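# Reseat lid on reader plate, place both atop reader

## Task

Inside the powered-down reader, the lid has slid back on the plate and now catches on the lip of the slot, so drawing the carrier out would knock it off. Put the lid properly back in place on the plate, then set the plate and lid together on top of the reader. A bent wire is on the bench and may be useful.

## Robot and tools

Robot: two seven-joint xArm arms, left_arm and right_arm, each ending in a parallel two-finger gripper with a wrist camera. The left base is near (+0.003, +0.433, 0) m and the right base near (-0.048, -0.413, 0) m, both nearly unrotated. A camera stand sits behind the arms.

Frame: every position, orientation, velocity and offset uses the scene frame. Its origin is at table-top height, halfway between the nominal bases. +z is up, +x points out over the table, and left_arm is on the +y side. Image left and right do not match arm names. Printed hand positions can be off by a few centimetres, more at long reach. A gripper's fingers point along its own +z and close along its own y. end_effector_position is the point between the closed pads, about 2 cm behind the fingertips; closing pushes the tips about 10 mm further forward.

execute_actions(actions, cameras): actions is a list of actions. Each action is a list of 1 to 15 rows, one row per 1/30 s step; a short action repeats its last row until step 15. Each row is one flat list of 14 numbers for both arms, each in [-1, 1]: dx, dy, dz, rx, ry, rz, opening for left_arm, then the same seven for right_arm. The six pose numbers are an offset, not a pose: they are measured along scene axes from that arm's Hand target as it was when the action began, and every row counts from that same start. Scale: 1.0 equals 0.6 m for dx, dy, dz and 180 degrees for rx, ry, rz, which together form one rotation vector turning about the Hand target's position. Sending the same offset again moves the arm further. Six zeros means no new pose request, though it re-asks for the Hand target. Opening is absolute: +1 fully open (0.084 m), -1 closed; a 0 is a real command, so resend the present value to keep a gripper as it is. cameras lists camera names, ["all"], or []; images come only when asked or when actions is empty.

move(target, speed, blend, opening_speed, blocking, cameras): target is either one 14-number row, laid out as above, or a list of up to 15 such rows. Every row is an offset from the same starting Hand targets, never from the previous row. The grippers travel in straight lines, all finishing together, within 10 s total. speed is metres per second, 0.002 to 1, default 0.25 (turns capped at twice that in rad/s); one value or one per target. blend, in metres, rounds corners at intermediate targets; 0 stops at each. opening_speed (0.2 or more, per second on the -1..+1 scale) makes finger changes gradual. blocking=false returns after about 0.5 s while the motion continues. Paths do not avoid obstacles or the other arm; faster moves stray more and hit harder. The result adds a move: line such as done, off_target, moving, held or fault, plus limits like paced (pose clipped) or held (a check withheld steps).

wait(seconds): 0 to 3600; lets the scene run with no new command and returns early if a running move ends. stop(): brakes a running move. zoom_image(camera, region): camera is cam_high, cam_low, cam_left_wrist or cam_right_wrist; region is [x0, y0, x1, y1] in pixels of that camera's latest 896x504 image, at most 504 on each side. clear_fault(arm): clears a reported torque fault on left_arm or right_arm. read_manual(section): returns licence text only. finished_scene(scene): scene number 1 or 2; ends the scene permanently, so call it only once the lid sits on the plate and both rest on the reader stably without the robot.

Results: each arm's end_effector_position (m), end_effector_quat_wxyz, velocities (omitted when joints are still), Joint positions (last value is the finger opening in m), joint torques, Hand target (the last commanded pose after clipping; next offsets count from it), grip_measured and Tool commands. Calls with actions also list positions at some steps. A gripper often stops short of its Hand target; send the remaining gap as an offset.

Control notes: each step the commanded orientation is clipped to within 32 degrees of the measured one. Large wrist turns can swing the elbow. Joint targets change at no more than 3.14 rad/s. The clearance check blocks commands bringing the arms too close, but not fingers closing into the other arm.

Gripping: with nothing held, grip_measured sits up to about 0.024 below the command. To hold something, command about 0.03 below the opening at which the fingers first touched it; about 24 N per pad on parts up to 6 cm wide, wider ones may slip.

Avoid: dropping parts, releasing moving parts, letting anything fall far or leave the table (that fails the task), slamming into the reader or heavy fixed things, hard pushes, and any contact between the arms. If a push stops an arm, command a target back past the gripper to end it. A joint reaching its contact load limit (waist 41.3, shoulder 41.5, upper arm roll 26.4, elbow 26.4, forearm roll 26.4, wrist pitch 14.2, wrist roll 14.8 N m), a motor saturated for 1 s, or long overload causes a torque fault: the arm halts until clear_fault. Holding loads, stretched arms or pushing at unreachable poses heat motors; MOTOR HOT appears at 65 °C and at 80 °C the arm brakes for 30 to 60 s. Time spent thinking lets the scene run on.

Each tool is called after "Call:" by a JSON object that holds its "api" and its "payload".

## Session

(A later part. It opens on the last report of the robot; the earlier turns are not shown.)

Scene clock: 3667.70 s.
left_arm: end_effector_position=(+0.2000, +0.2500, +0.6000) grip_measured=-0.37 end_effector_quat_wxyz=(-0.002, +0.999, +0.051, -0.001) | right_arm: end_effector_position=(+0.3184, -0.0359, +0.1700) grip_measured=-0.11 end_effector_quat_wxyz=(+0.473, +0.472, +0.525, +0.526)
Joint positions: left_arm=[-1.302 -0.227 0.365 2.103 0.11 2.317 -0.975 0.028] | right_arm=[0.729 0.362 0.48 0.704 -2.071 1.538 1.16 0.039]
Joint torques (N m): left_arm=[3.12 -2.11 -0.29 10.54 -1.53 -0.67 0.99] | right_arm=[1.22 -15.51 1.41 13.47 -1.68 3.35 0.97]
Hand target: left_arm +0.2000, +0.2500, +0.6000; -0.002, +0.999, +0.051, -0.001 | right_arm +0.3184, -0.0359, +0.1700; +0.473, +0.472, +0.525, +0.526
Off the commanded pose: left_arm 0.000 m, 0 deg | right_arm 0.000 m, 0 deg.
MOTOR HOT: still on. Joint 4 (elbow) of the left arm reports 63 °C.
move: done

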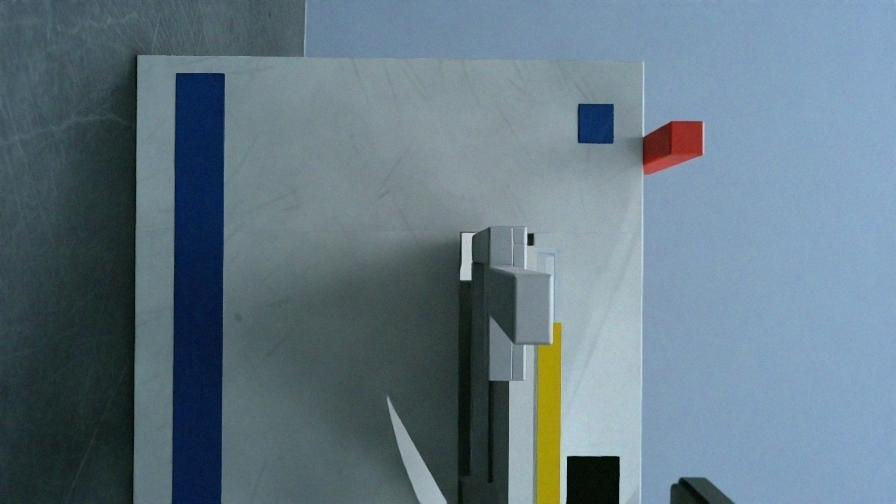

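Call:
{"api": "execute_actions", "payload": {"actions": [], "cameras": ["cam_left_wrist","cam_low"]}}

Call:
{"api": "zoom_image", "payload": {"camera": "cam_left_wrist", "region": [676, 0, 896, 240]}}

Scene clock: 3712.93 s.
left_arm: end_effector_position=(+0.2000, +0.2500, +0.6000) grip_measured=-0.37 end_effector_quat_wxyz=(-0.002, +0.999, +0.051, -0.001) | right_arm: end_effector_position=(+0.3184, -0.0359, +0.1700) grip_measured=-0.11 end_effector_quat_wxyz=(+0.473, +0.472, +0.525, +0.526)
Joint positions: left_arm=[-1.302 -0.227 0.365 2.103 0.11 2.317 -0.975 0.028] | right_arm=[0.729 0.362 0.48 0.704 -2.071 1.538 1.16 0.039]
Joint velocities: within noise
Joint torques (N m): left_arm=[3.44 -2.03 -0.37 10.72 -1.46 -0.73 0.98] | right_arm=[1 -15.48 1.42 11.43 -1.56 2.94 0.95]
Hand target: left_arm +0.2000, +0.2500, +0.6000; -0.002, +0.999, +0.051, -0.001 | right_arm +0.3184, -0.0359, +0.1700; +0.473, +0.472, +0.525, +0.526
Tool commands: left_gripper/opening=-0.35 right_gripper/opening=-0.1
Off the commanded pose: left_arm 0.000 m, 0 deg | right_arm 0.000 m, 0 deg.
MOTOR HOT: still on. Joint 4 (elbow) of the left arm reports 63 °C.
Images, in order (width x height): cam_low 896x504, cam_left_wrist 896x504.

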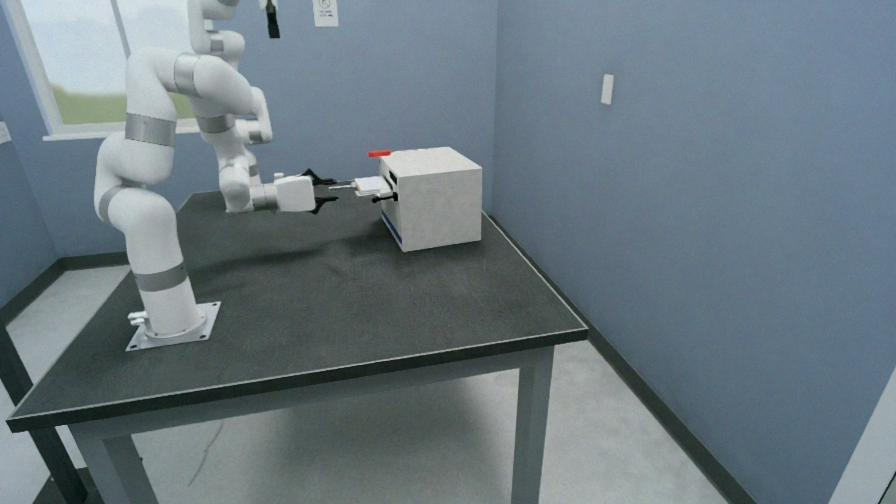

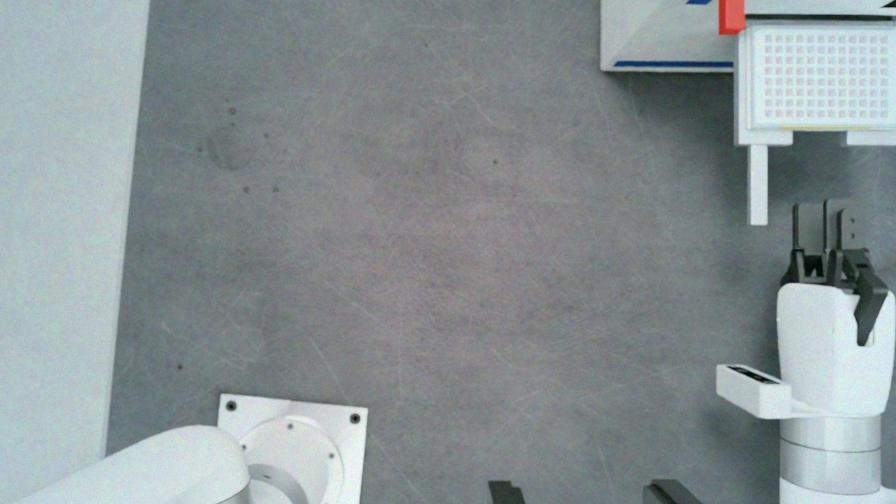

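Scaled by 2.100 from the camera's image (finer frame: 1280x720).

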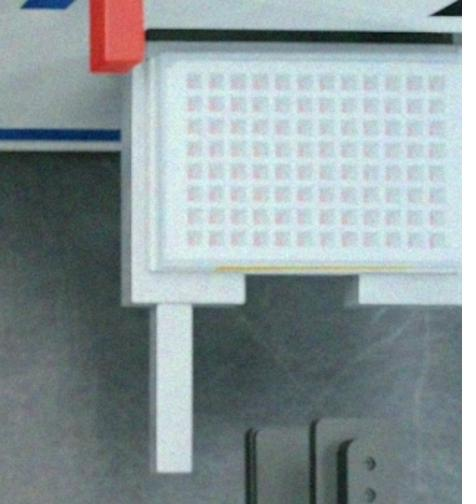

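Call:
{"api": "move", "payload": {"target": [[0,0,0,0,0,0,-0.35,0.1373,0.0173,-0.0017,0,0,0,-0.1]], "speed": 0.06, "cameras": ["cam_left_wrist","cam_right_wrist"]}}

Call:
{"api": "zoom_image", "payload": {"camera": "cam_left_wrist", "region": [696, 0, 896, 240]}}

Scene clock: 3752.70 s.
left_arm: end_effector_position=(+0.2000, +0.2500, +0.6000) grip_measured=-0.37 end_effector_quat_wxyz=(-0.002, +0.999, +0.051, -0.001) | right_arm: end_effector_position=(+0.4007, -0.0255, +0.1690) grip_measured=-0.11 end_effector_quat_wxyz=(+0.473, +0.472, +0.525, +0.526)
Joint positions: left_arm=[-1.302 -0.227 0.365 2.103 0.11 2.317 -0.975 0.028] | right_arm=[0.641 0.453 0.383 0.868 -2.244 1.421 1.123 0.039]
Joint torques (N m): left_arm=[3.76 -1.98 -0.44 10.37 -1.49 -0.58 0.78] | right_arm=[-1.67 -18.51 1.62 14.63 -1.71 1.17 -0.74]
Hand target: left_arm +0.2000, +0.2500, +0.6000; -0.002, +0.999, +0.051, -0.001 | right_arm +0.4008, -0.0255, +0.1690; +0.473, +0.472, +0.525, +0.526
Off the commanded pose: left_arm 0.000 m, 0 deg | right_arm 0.000 m, 0 deg.
MOTOR HOT: still on. Joint 4 (elbow) of the left arm reports 63 °C.
move: done

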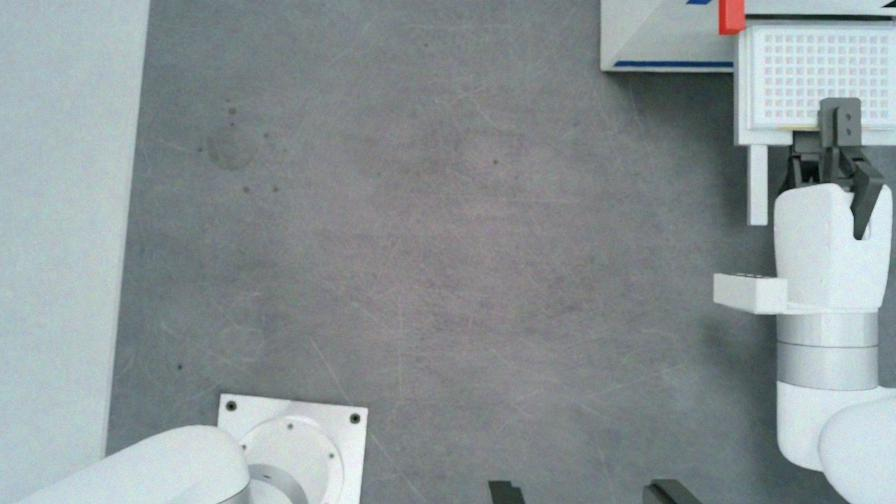

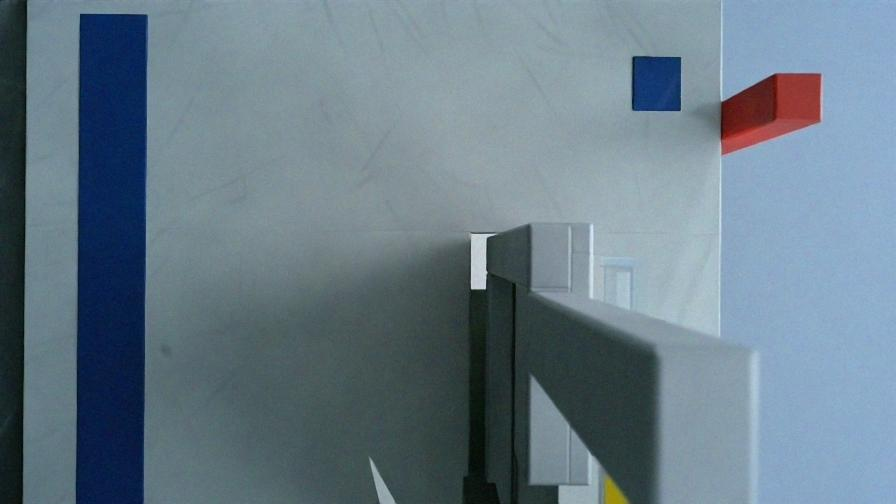

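Scaled by 2.100 from the camera's image (finer frame: 1280x720).

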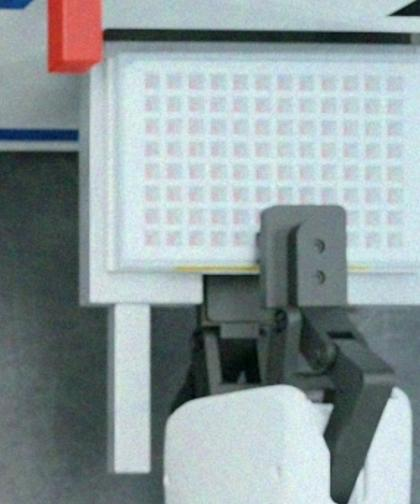

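Call:
{"api": "move", "payload": {"target": [[0,0,0,0,0,0,-0.35,0,0,0,0,0,0,-0.64]], "opening_speed": 0.3, "cameras": ["cam_right_wrist"]}}

Call:
{"api": "zoom_image", "payload": {"camera": "cam_right_wrist", "region": [440, 220, 740, 504]}}

Scene clock: 3779.07 s.
left_arm: end_effector_position=(+0.2000, +0.2500, +0.6000) grip_measured=-0.37 end_effector_quat_wxyz=(-0.002, +0.999, +0.051, -0.001) | right_arm: end_effector_position=(+0.4008, -0.0255, +0.1690) grip_measured=-0.63 end_effector_quat_wxyz=(+0.473, +0.472, +0.525, +0.526)
Joint positions: left_arm=[-1.302 -0.227 0.365 2.103 0.11 2.317 -0.975 0.028] | right_arm=[0.64 0.453 0.383 0.868 -2.244 1.421 1.123 0.016]
Joint torques (N m): left_arm=[3.58 -1.82 -0.51 10.57 -1.48 -0.67 0.83] | right_arm=[-1.79 -19.12 1.85 13.41 -1.48 1.58 -0.73]
Hand target: left_arm +0.2000, +0.2500, +0.6000; -0.002, +0.999, +0.051, -0.001 | right_arm +0.4008, -0.0255, +0.1690; +0.473, +0.472, +0.525, +0.526
Off the commanded pose: left_arm 0.000 m, 0 deg | right_arm 0.000 m, 0 deg.
MOTOR HOT: cleared for the motors of the left arm.
move: done

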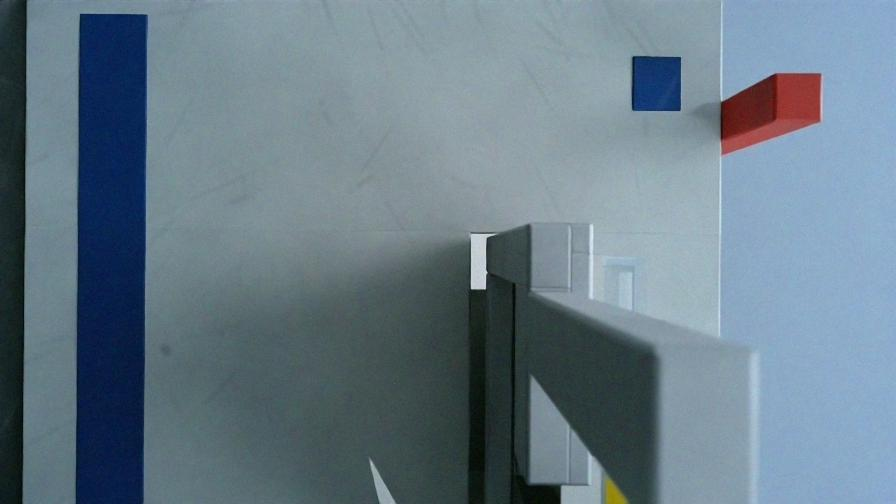

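Scaled by 1.680 from the camera's image (finer frame: 1280x720).

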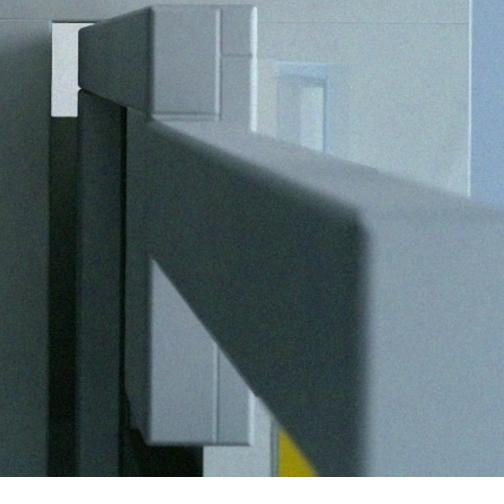

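Call:
{"api": "move", "payload": {"target": [[0,0,0,0,0,0,-0.35,0,0,0,0,0,0,-0.68]], "opening_speed": 0.3, "cameras": []}}

Call:
{"api": "move", "payload": {"target": [[0,0,0,0,0,0,-0.35,0,0,0.02,0,0,0,-0.68]], "speed": 0.04, "cameras": ["cam_left_wrist","cam_right_wrist"]}}

Scene clock: 3790.70 s.
left_arm: end_effector_position=(+0.2000, +0.2500, +0.6000) grip_measured=-0.37 end_effector_quat_wxyz=(-0.002, +0.999, +0.051, -0.001) | right_arm: end_effector_position=(+0.4008, -0.0255, +0.1690) grip_measured=-0.63 end_effector_quat_wxyz=(+0.473, +0.472, +0.525, +0.526)
Joint positions: left_arm=[-1.302 -0.227 0.365 2.103 0.11 2.317 -0.975 0.028] | right_arm=[0.64 0.453 0.383 0.868 -2.244 1.421 1.123 0.016]
Joint torques (N m): left_arm=[3.35 -1.94 -0.57 10.49 -1.54 -0.64 1.02] | right_arm=[-0.06 -22.58 2.88 11.13 -0.11 2.56 -0.8]
Hand target: left_arm +0.2000, +0.2500, +0.6000; -0.002, +0.999, +0.051, -0.001 | right_arm +0.4008, -0.0255, +0.1690; +0.473, +0.472, +0.525, +0.526
Off the commanded pose: left_arm 0.000 m, 0 deg | right_arm 0.000 m, 0 deg.
move: done

Scene clock: 3791.30 s.
left_arm: end_effector_position=(+0.2000, +0.2500, +0.6000) grip_measured=-0.37 end_effector_quat_wxyz=(-0.002, +0.999, +0.051, -0.001) | right_arm: end_effector_position=(+0.4008, -0.0255, +0.1810) grip_measured=-0.64 end_effector_quat_wxyz=(+0.473, +0.472, +0.525, +0.526)
Joint positions: left_arm=[-1.302 -0.227 0.365 2.103 0.11 2.317 -0.975 0.028] | right_arm=[0.634 0.418 0.387 0.862 -2.233 1.398 1.106 0.016]
Joint torques (N m): left_arm=[3.59 -2 -0.45 10.43 -1.36 -0.6 1] | right_arm=[-2.03 -25.44 3.55 11.77 0.72 1.44 -0.78]
Hand target: left_arm +0.2000, +0.2500, +0.6000; -0.002, +0.999, +0.051, -0.001 | right_arm +0.4008, -0.0255, +0.1810; +0.473, +0.472, +0.525, +0.526
Off the commanded pose: left_arm 0.000 m, 0 deg | right_arm 0.000 m, 0 deg.
move: done

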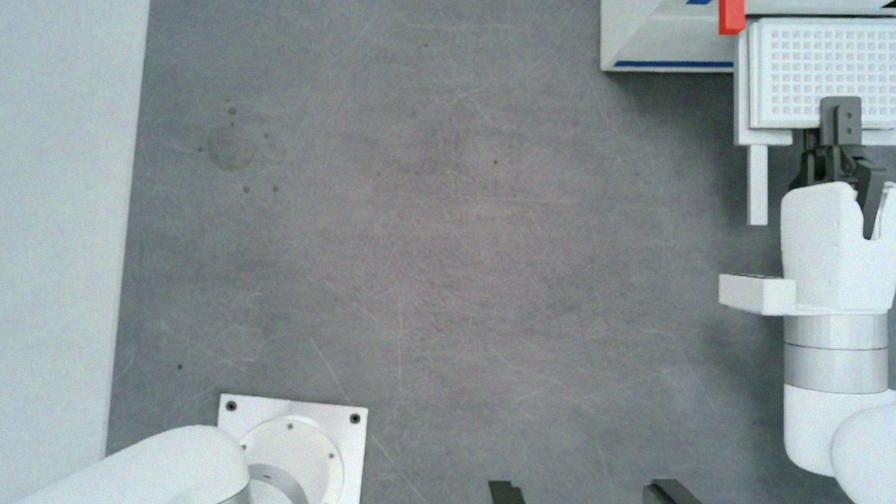

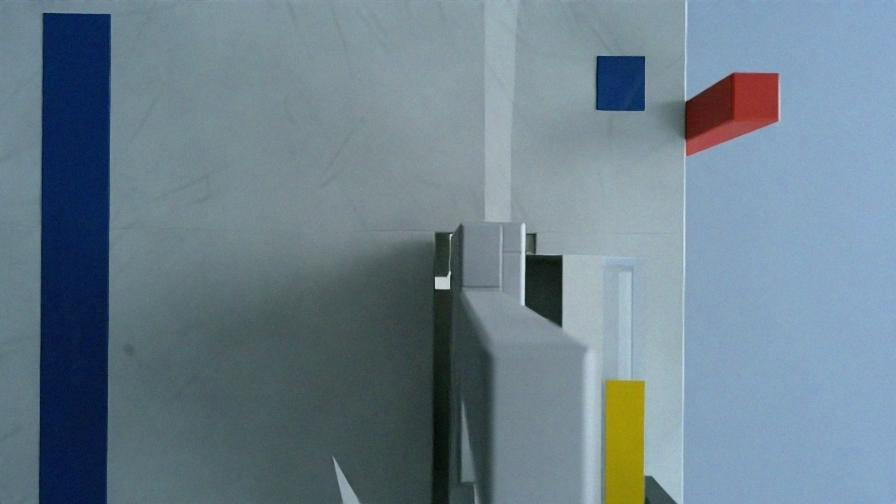

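Call:
{"api": "move", "payload": {"target": [[0,0,0,0,0,0,-0.35,-0.0215,-0.0022,0.02,0,0,0,-0.68],[0,0,0,0,0,0,-0.35,-0.0215,-0.0022,0.123,0,0,0,-0.68],[0,0,0,0,0,0,-0.35,0.1053,0.0109,0.123,0,0,0,-0.68],[0,0,0,0,0,0,-0.35,0.1053,0.0109,0.1067,0,0,0,-0.68]], "speed": [0.06,0.1,0.1,0.04], "blend": [0.005,0.01,0.005,0], "cameras": ["cam_right_wrist","cam_left_wrist"]}}

Call:
{"api": "zoom_image", "payload": {"camera": "cam_right_wrist", "region": [420, 220, 680, 480]}}

Scene clock: 3819.10 s.
left_arm: end_effector_position=(+0.2000, +0.2500, +0.6000) grip_measured=-0.37 end_effector_quat_wxyz=(-0.002, +0.999, +0.051, -0.001) | right_arm: end_effector_position=(+0.4639, -0.0189, +0.2451) grip_measured=-0.64 end_effector_quat_wxyz=(+0.473, +0.472, +0.525, +0.526)
Joint positions: left_arm=[-1.302 -0.227 0.365 2.103 0.11 2.317 -0.975 0.028] | right_arm=[0.55 0.354 0.35 1.012 -2.275 1.189 0.987 0.016]
Joint torques (N m): left_arm=[3.34 -2.05 -0.54 10.4 -1.33 -0.81 0.83] | right_arm=[1.17 -19.72 1.08 15.64 -1.75 3.35 1.03]
Hand target: left_arm +0.2000, +0.2500, +0.6000; -0.002, +0.999, +0.051, -0.001 | right_arm +0.4639, -0.0189, +0.2450; +0.473, +0.472, +0.525, +0.526
Off the commanded pose: left_arm 0.000 m, 0 deg | right_arm 0.000 m, 0 deg.
move: done; blend cut to 0.0049 m at target 3
Images, in order (width x height): cam_left_wrist 896x504, cam_right_wrist 896x504.

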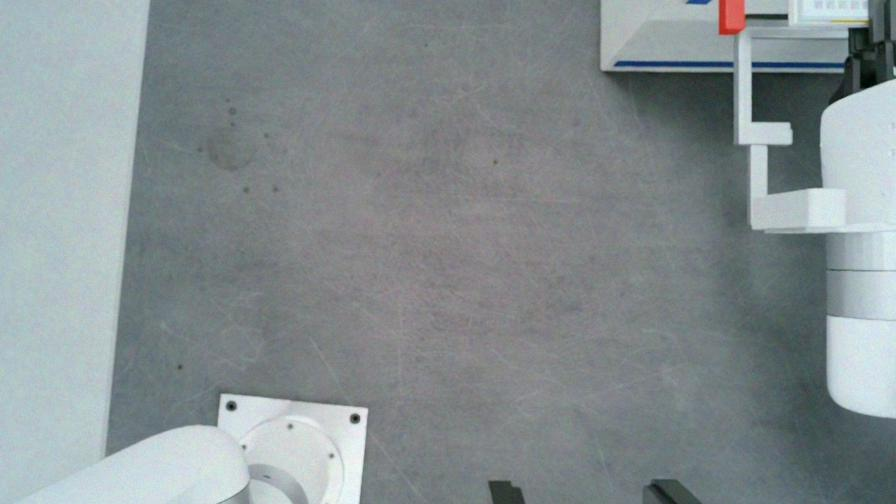

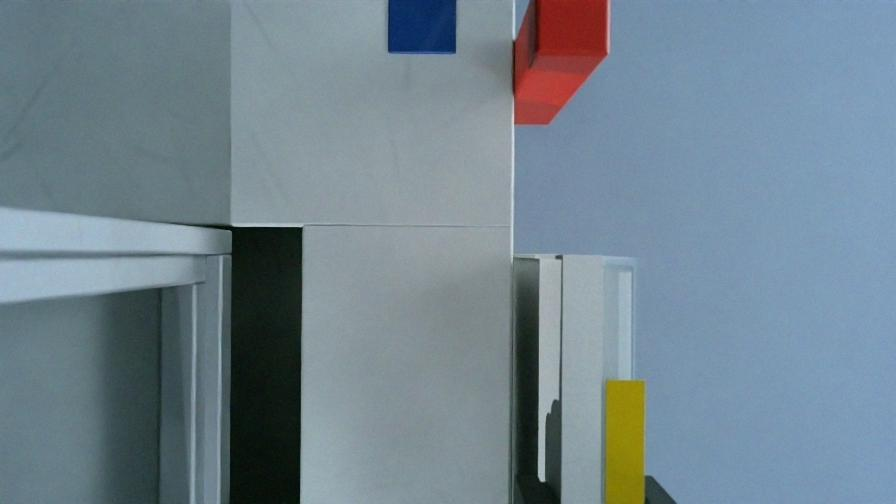

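Scaled by 1.938 from the camera's image (finer frame: 1280x720).

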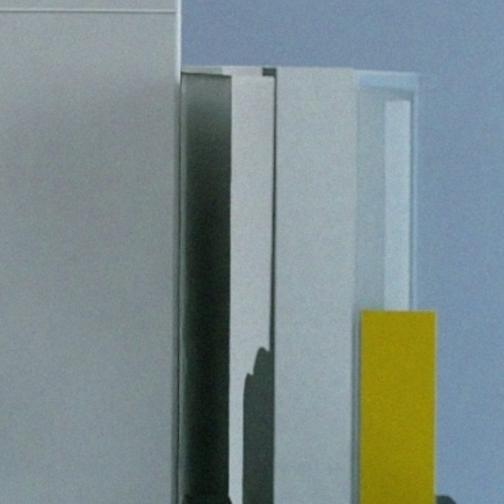

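Call:
{"api": "move", "payload": {"target": [[0,0,0,0,0,0,-0.35,0,0,-0.0105,0,0,0,-0.68]], "speed": 0.03, "cameras": ["cam_right_wrist"]}}

Call:
{"api": "zoom_image", "payload": {"camera": "cam_right_wrist", "region": [460, 220, 720, 480]}}

Scene clock: 3831.77 s.
left_arm: end_effector_position=(+0.2000, +0.2500, +0.6000) grip_measured=-0.37 end_effector_quat_wxyz=(-0.002, +0.999, +0.051, -0.001) | right_arm: end_effector_position=(+0.4639, -0.0189, +0.2388) grip_measured=-0.63 end_effector_quat_wxyz=(+0.473, +0.472, +0.525, +0.526)
Joint positions: left_arm=[-1.302 -0.227 0.365 2.103 0.11 2.317 -0.975 0.028] | right_arm=[0.552 0.369 0.348 1.012 -2.282 1.201 0.997 0.016]
Joint torques (N m): left_arm=[3.52 -1.74 -0.66 10.5 -1.26 -0.6 0.87] | right_arm=[0.91 -18.15 0.93 14.29 -1.51 2.61 0.96]
Hand target: left_arm +0.2000, +0.2500, +0.6000; -0.002, +0.999, +0.051, -0.001 | right_arm +0.4639, -0.0189, +0.2387; +0.473, +0.472, +0.525, +0.526
Off the commanded pose: left_arm 0.000 m, 0 deg | right_arm 0.000 m, 0 deg.
move: done

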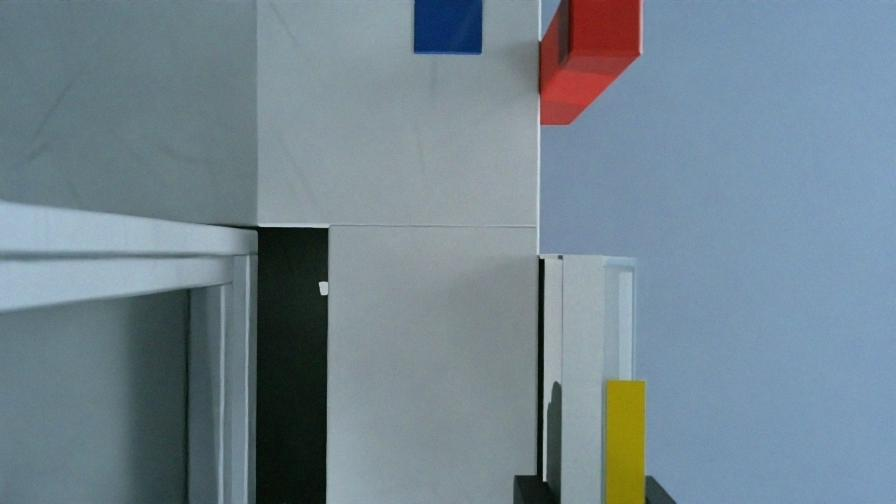

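Scaled by 1.938 from the camera's image (finer frame: 1280x720).

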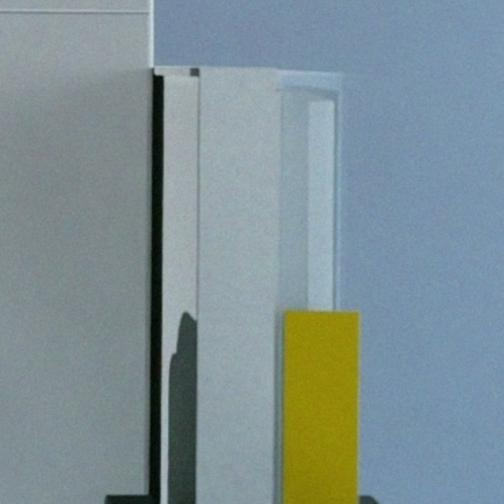

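Call:
{"api": "move", "payload": {"target": [[0,0,0,0,0,0,-0.35,0,0,-0.0012,0,0,0,-0.68],[0,0,0,0,0,0,-0.35,0,0,-0.0012,0,0,0,-0.45]], "speed": 0.02, "opening_speed": 0.25, "cameras": ["cam_right_wrist"]}}

Call:
{"api": "zoom_image", "payload": {"camera": "cam_right_wrist", "region": [460, 220, 720, 504]}}

Scene clock: 3847.87 s.
left_arm: end_effector_position=(+0.2000, +0.2500, +0.6000) grip_measured=-0.37 end_effector_quat_wxyz=(-0.002, +0.999, +0.051, -0.001) | right_arm: end_effector_position=(+0.4639, -0.0189, +0.2380) grip_measured=-0.47 end_effector_quat_wxyz=(+0.473, +0.472, +0.525, +0.526)
Joint positions: left_arm=[-1.302 -0.227 0.365 2.103 0.11 2.317 -0.975 0.028] | right_arm=[0.552 0.37 0.348 1.012 -2.282 1.202 0.998 0.024]
Joint torques (N m): left_arm=[3.02 -1.93 -0.76 10.3 -1.24 -0.84 0.97] | right_arm=[0.49 -26.35 1.73 17.43 -0.82 2.94 0.96]
Hand target: left_arm +0.2000, +0.2500, +0.6000; -0.002, +0.999, +0.051, -0.001 | right_arm +0.4639, -0.0189, +0.2380; +0.473, +0.472, +0.525, +0.526
Off the commanded pose: left_arm 0.000 m, 0 deg | right_arm 0.000 m, 0 deg.
move: done

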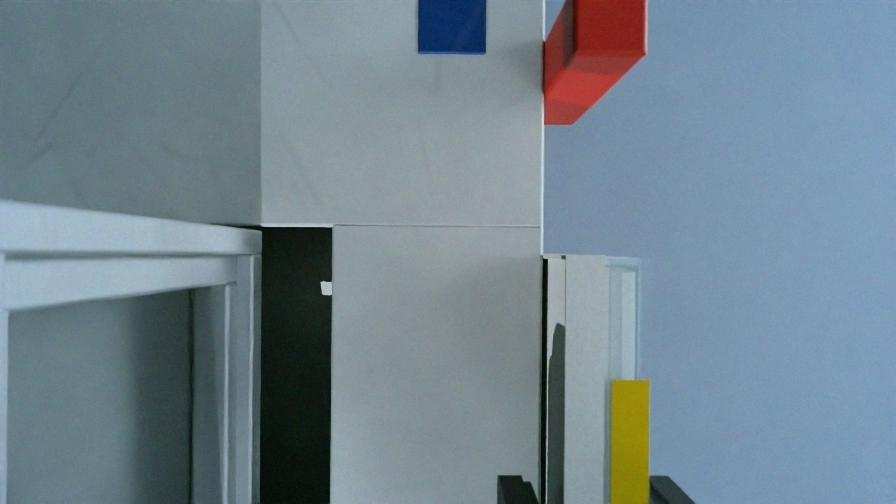

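Scaled by 1.775 from the camera's image (finer frame: 1280x720).

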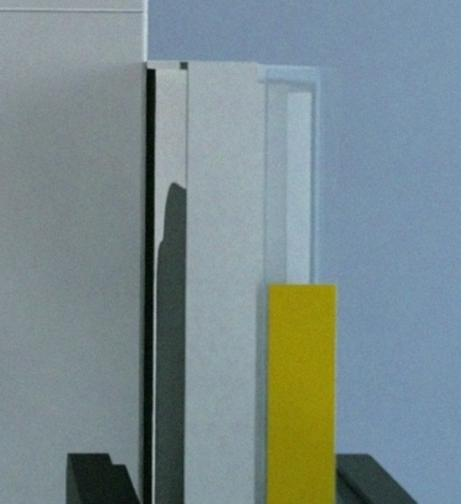

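Call:
{"api": "move", "payload": {"target": [[0,0,0,0,0,0,-0.35,-0.0663,-0.0069,0,0,0,0,-0.45],[0,0,0,0,0,0,-0.35,-0.0663,-0.0069,-0.0055,0,0,0,-0.95],[0,0,0,0,0,0,-0.35,-0.0041,-0.0004,-0.0055,0,0,0,-0.95]], "speed": [0.08,0.08,0.035], "cameras": ["cam_right_wrist","cam_left_wrist"]}}

Call:
{"api": "zoom_image", "payload": {"camera": "cam_left_wrist", "region": [676, 0, 896, 160]}}

Scene clock: 3875.63 s.
left_arm: end_effector_position=(+0.2000, +0.2500, +0.6000) grip_measured=-0.37 end_effector_quat_wxyz=(-0.002, +0.999, +0.051, -0.001) | right_arm: end_effector_position=(+0.4615, -0.0192, +0.2347) grip_measured=-0.97 end_effector_quat_wxyz=(+0.473, +0.472, +0.525, +0.526)
Joint positions: left_arm=[-1.302 -0.227 0.365 2.103 0.11 2.317 -0.975 0.028] | right_arm=[0.556 0.373 0.349 1.005 -2.282 1.211 1.004 0.001]
Joint torques (N m): left_arm=[3.58 -1.74 -0.61 10.13 -1.21 -0.83 0.88] | right_arm=[-2.03 -19.55 1.13 17.36 -1.71 1.13 -0.79]
Hand target: left_arm +0.2000, +0.2500, +0.6000; -0.002, +0.999, +0.051, -0.001 | right_arm +0.4615, -0.0192, +0.2347; +0.473, +0.472, +0.525, +0.526
Off the commanded pose: left_arm 0.000 m, 0 deg | right_arm 0.000 m, 0 deg.
move: done
Images, in order (width x height): cam_left_wrist 896x504, cam_right_wrist 896x504.

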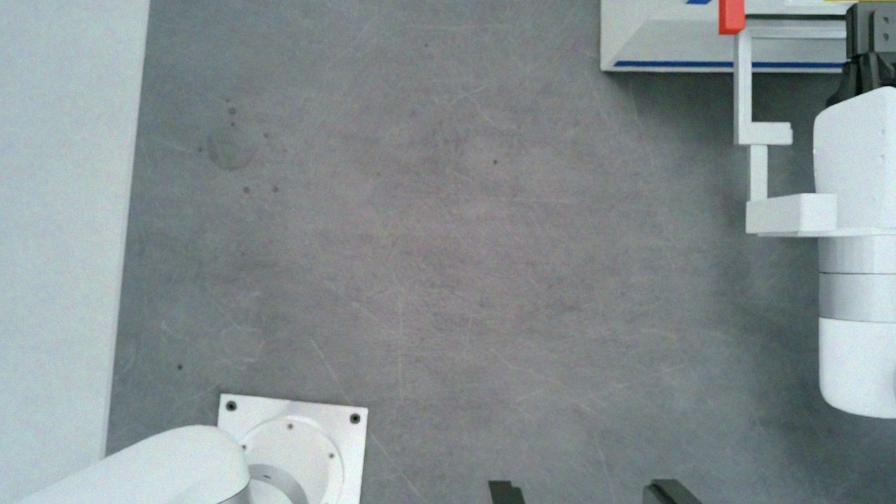

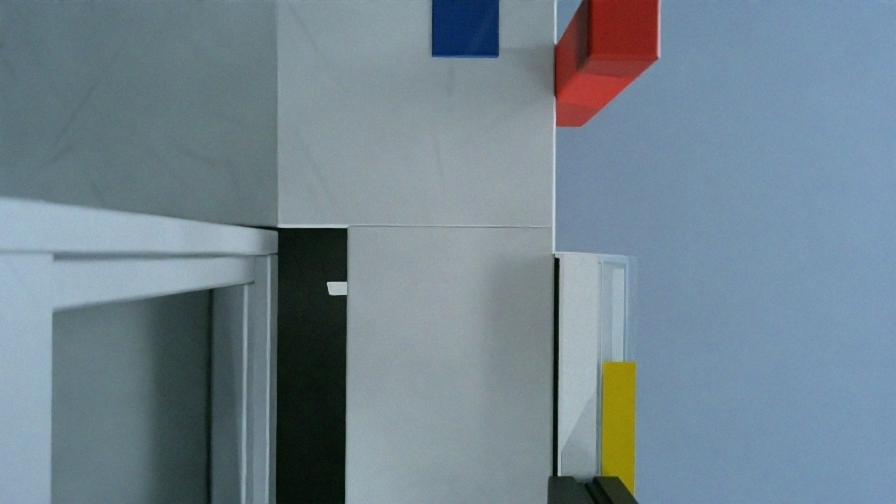

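Scaled by 2.291 from the camera's image (finer frame: 1280x720).

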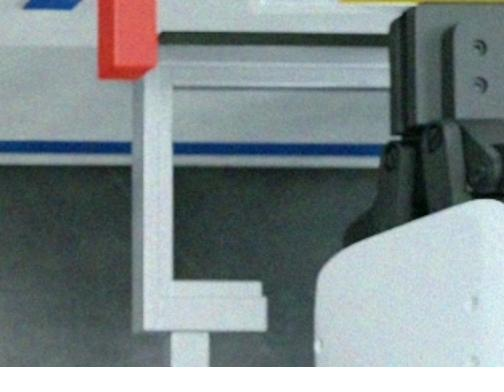

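Call:
{"api": "move", "payload": {"target": [[0,0,0,0,0,0,-0.35,-0.13,-0.0134,0,0,0,0,-0.95]], "speed": 0.12, "cameras": ["cam_right_wrist"]}}

Call:
{"api": "zoom_image", "payload": {"camera": "cam_right_wrist", "region": [440, 200, 700, 504]}}

Scene clock: 3890.33 s.
left_arm: end_effector_position=(+0.2000, +0.2500, +0.6000) grip_measured=-0.37 end_effector_quat_wxyz=(-0.002, +0.999, +0.051, -0.001) | right_arm: end_effector_position=(+0.3835, -0.0272, +0.2347) grip_measured=-0.97 end_effector_quat_wxyz=(+0.473, +0.473, +0.525, +0.526)
Joint positions: left_arm=[-1.302 -0.227 0.365 2.103 0.11 2.317 -0.975 0.028] | right_arm=[0.626 0.242 0.421 0.81 -2.15 1.313 1.029 0.001]
Joint torques (N m): left_arm=[2.91 -1.78 -0.59 10.26 -1.15 -0.83 0.77] | right_arm=[1.01 -22.76 2.68 12.87 0.68 3.21 1]
Hand target: left_arm +0.2000, +0.2500, +0.6000; -0.002, +0.999, +0.051, -0.001 | right_arm +0.3835, -0.0272, +0.2347; +0.473, +0.472, +0.525, +0.526
Off the commanded pose: left_arm 0.000 m, 0 deg | right_arm 0.000 m, 0 deg.
move: done

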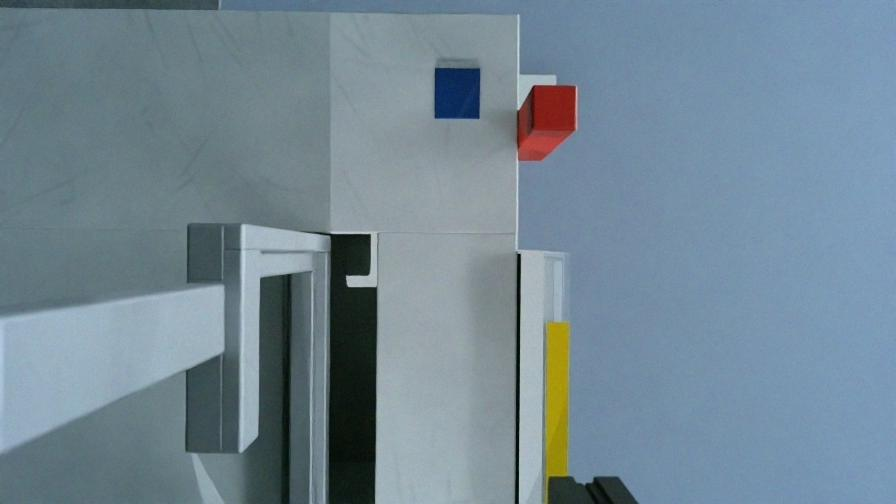

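Scaled by 1.658 from the camera's image (finer frame: 1280x720).

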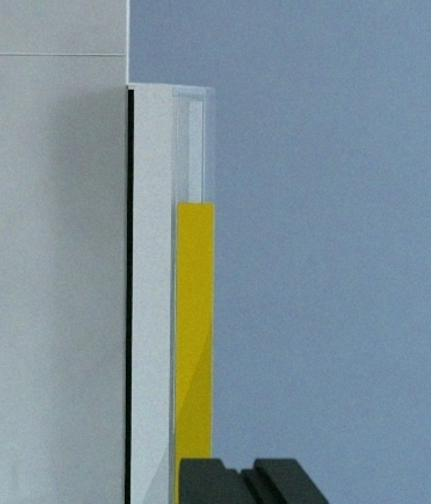

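Call:
{"api": "finished_scene", "payload": {"scene": 1}}

The scene is finished: the task was done.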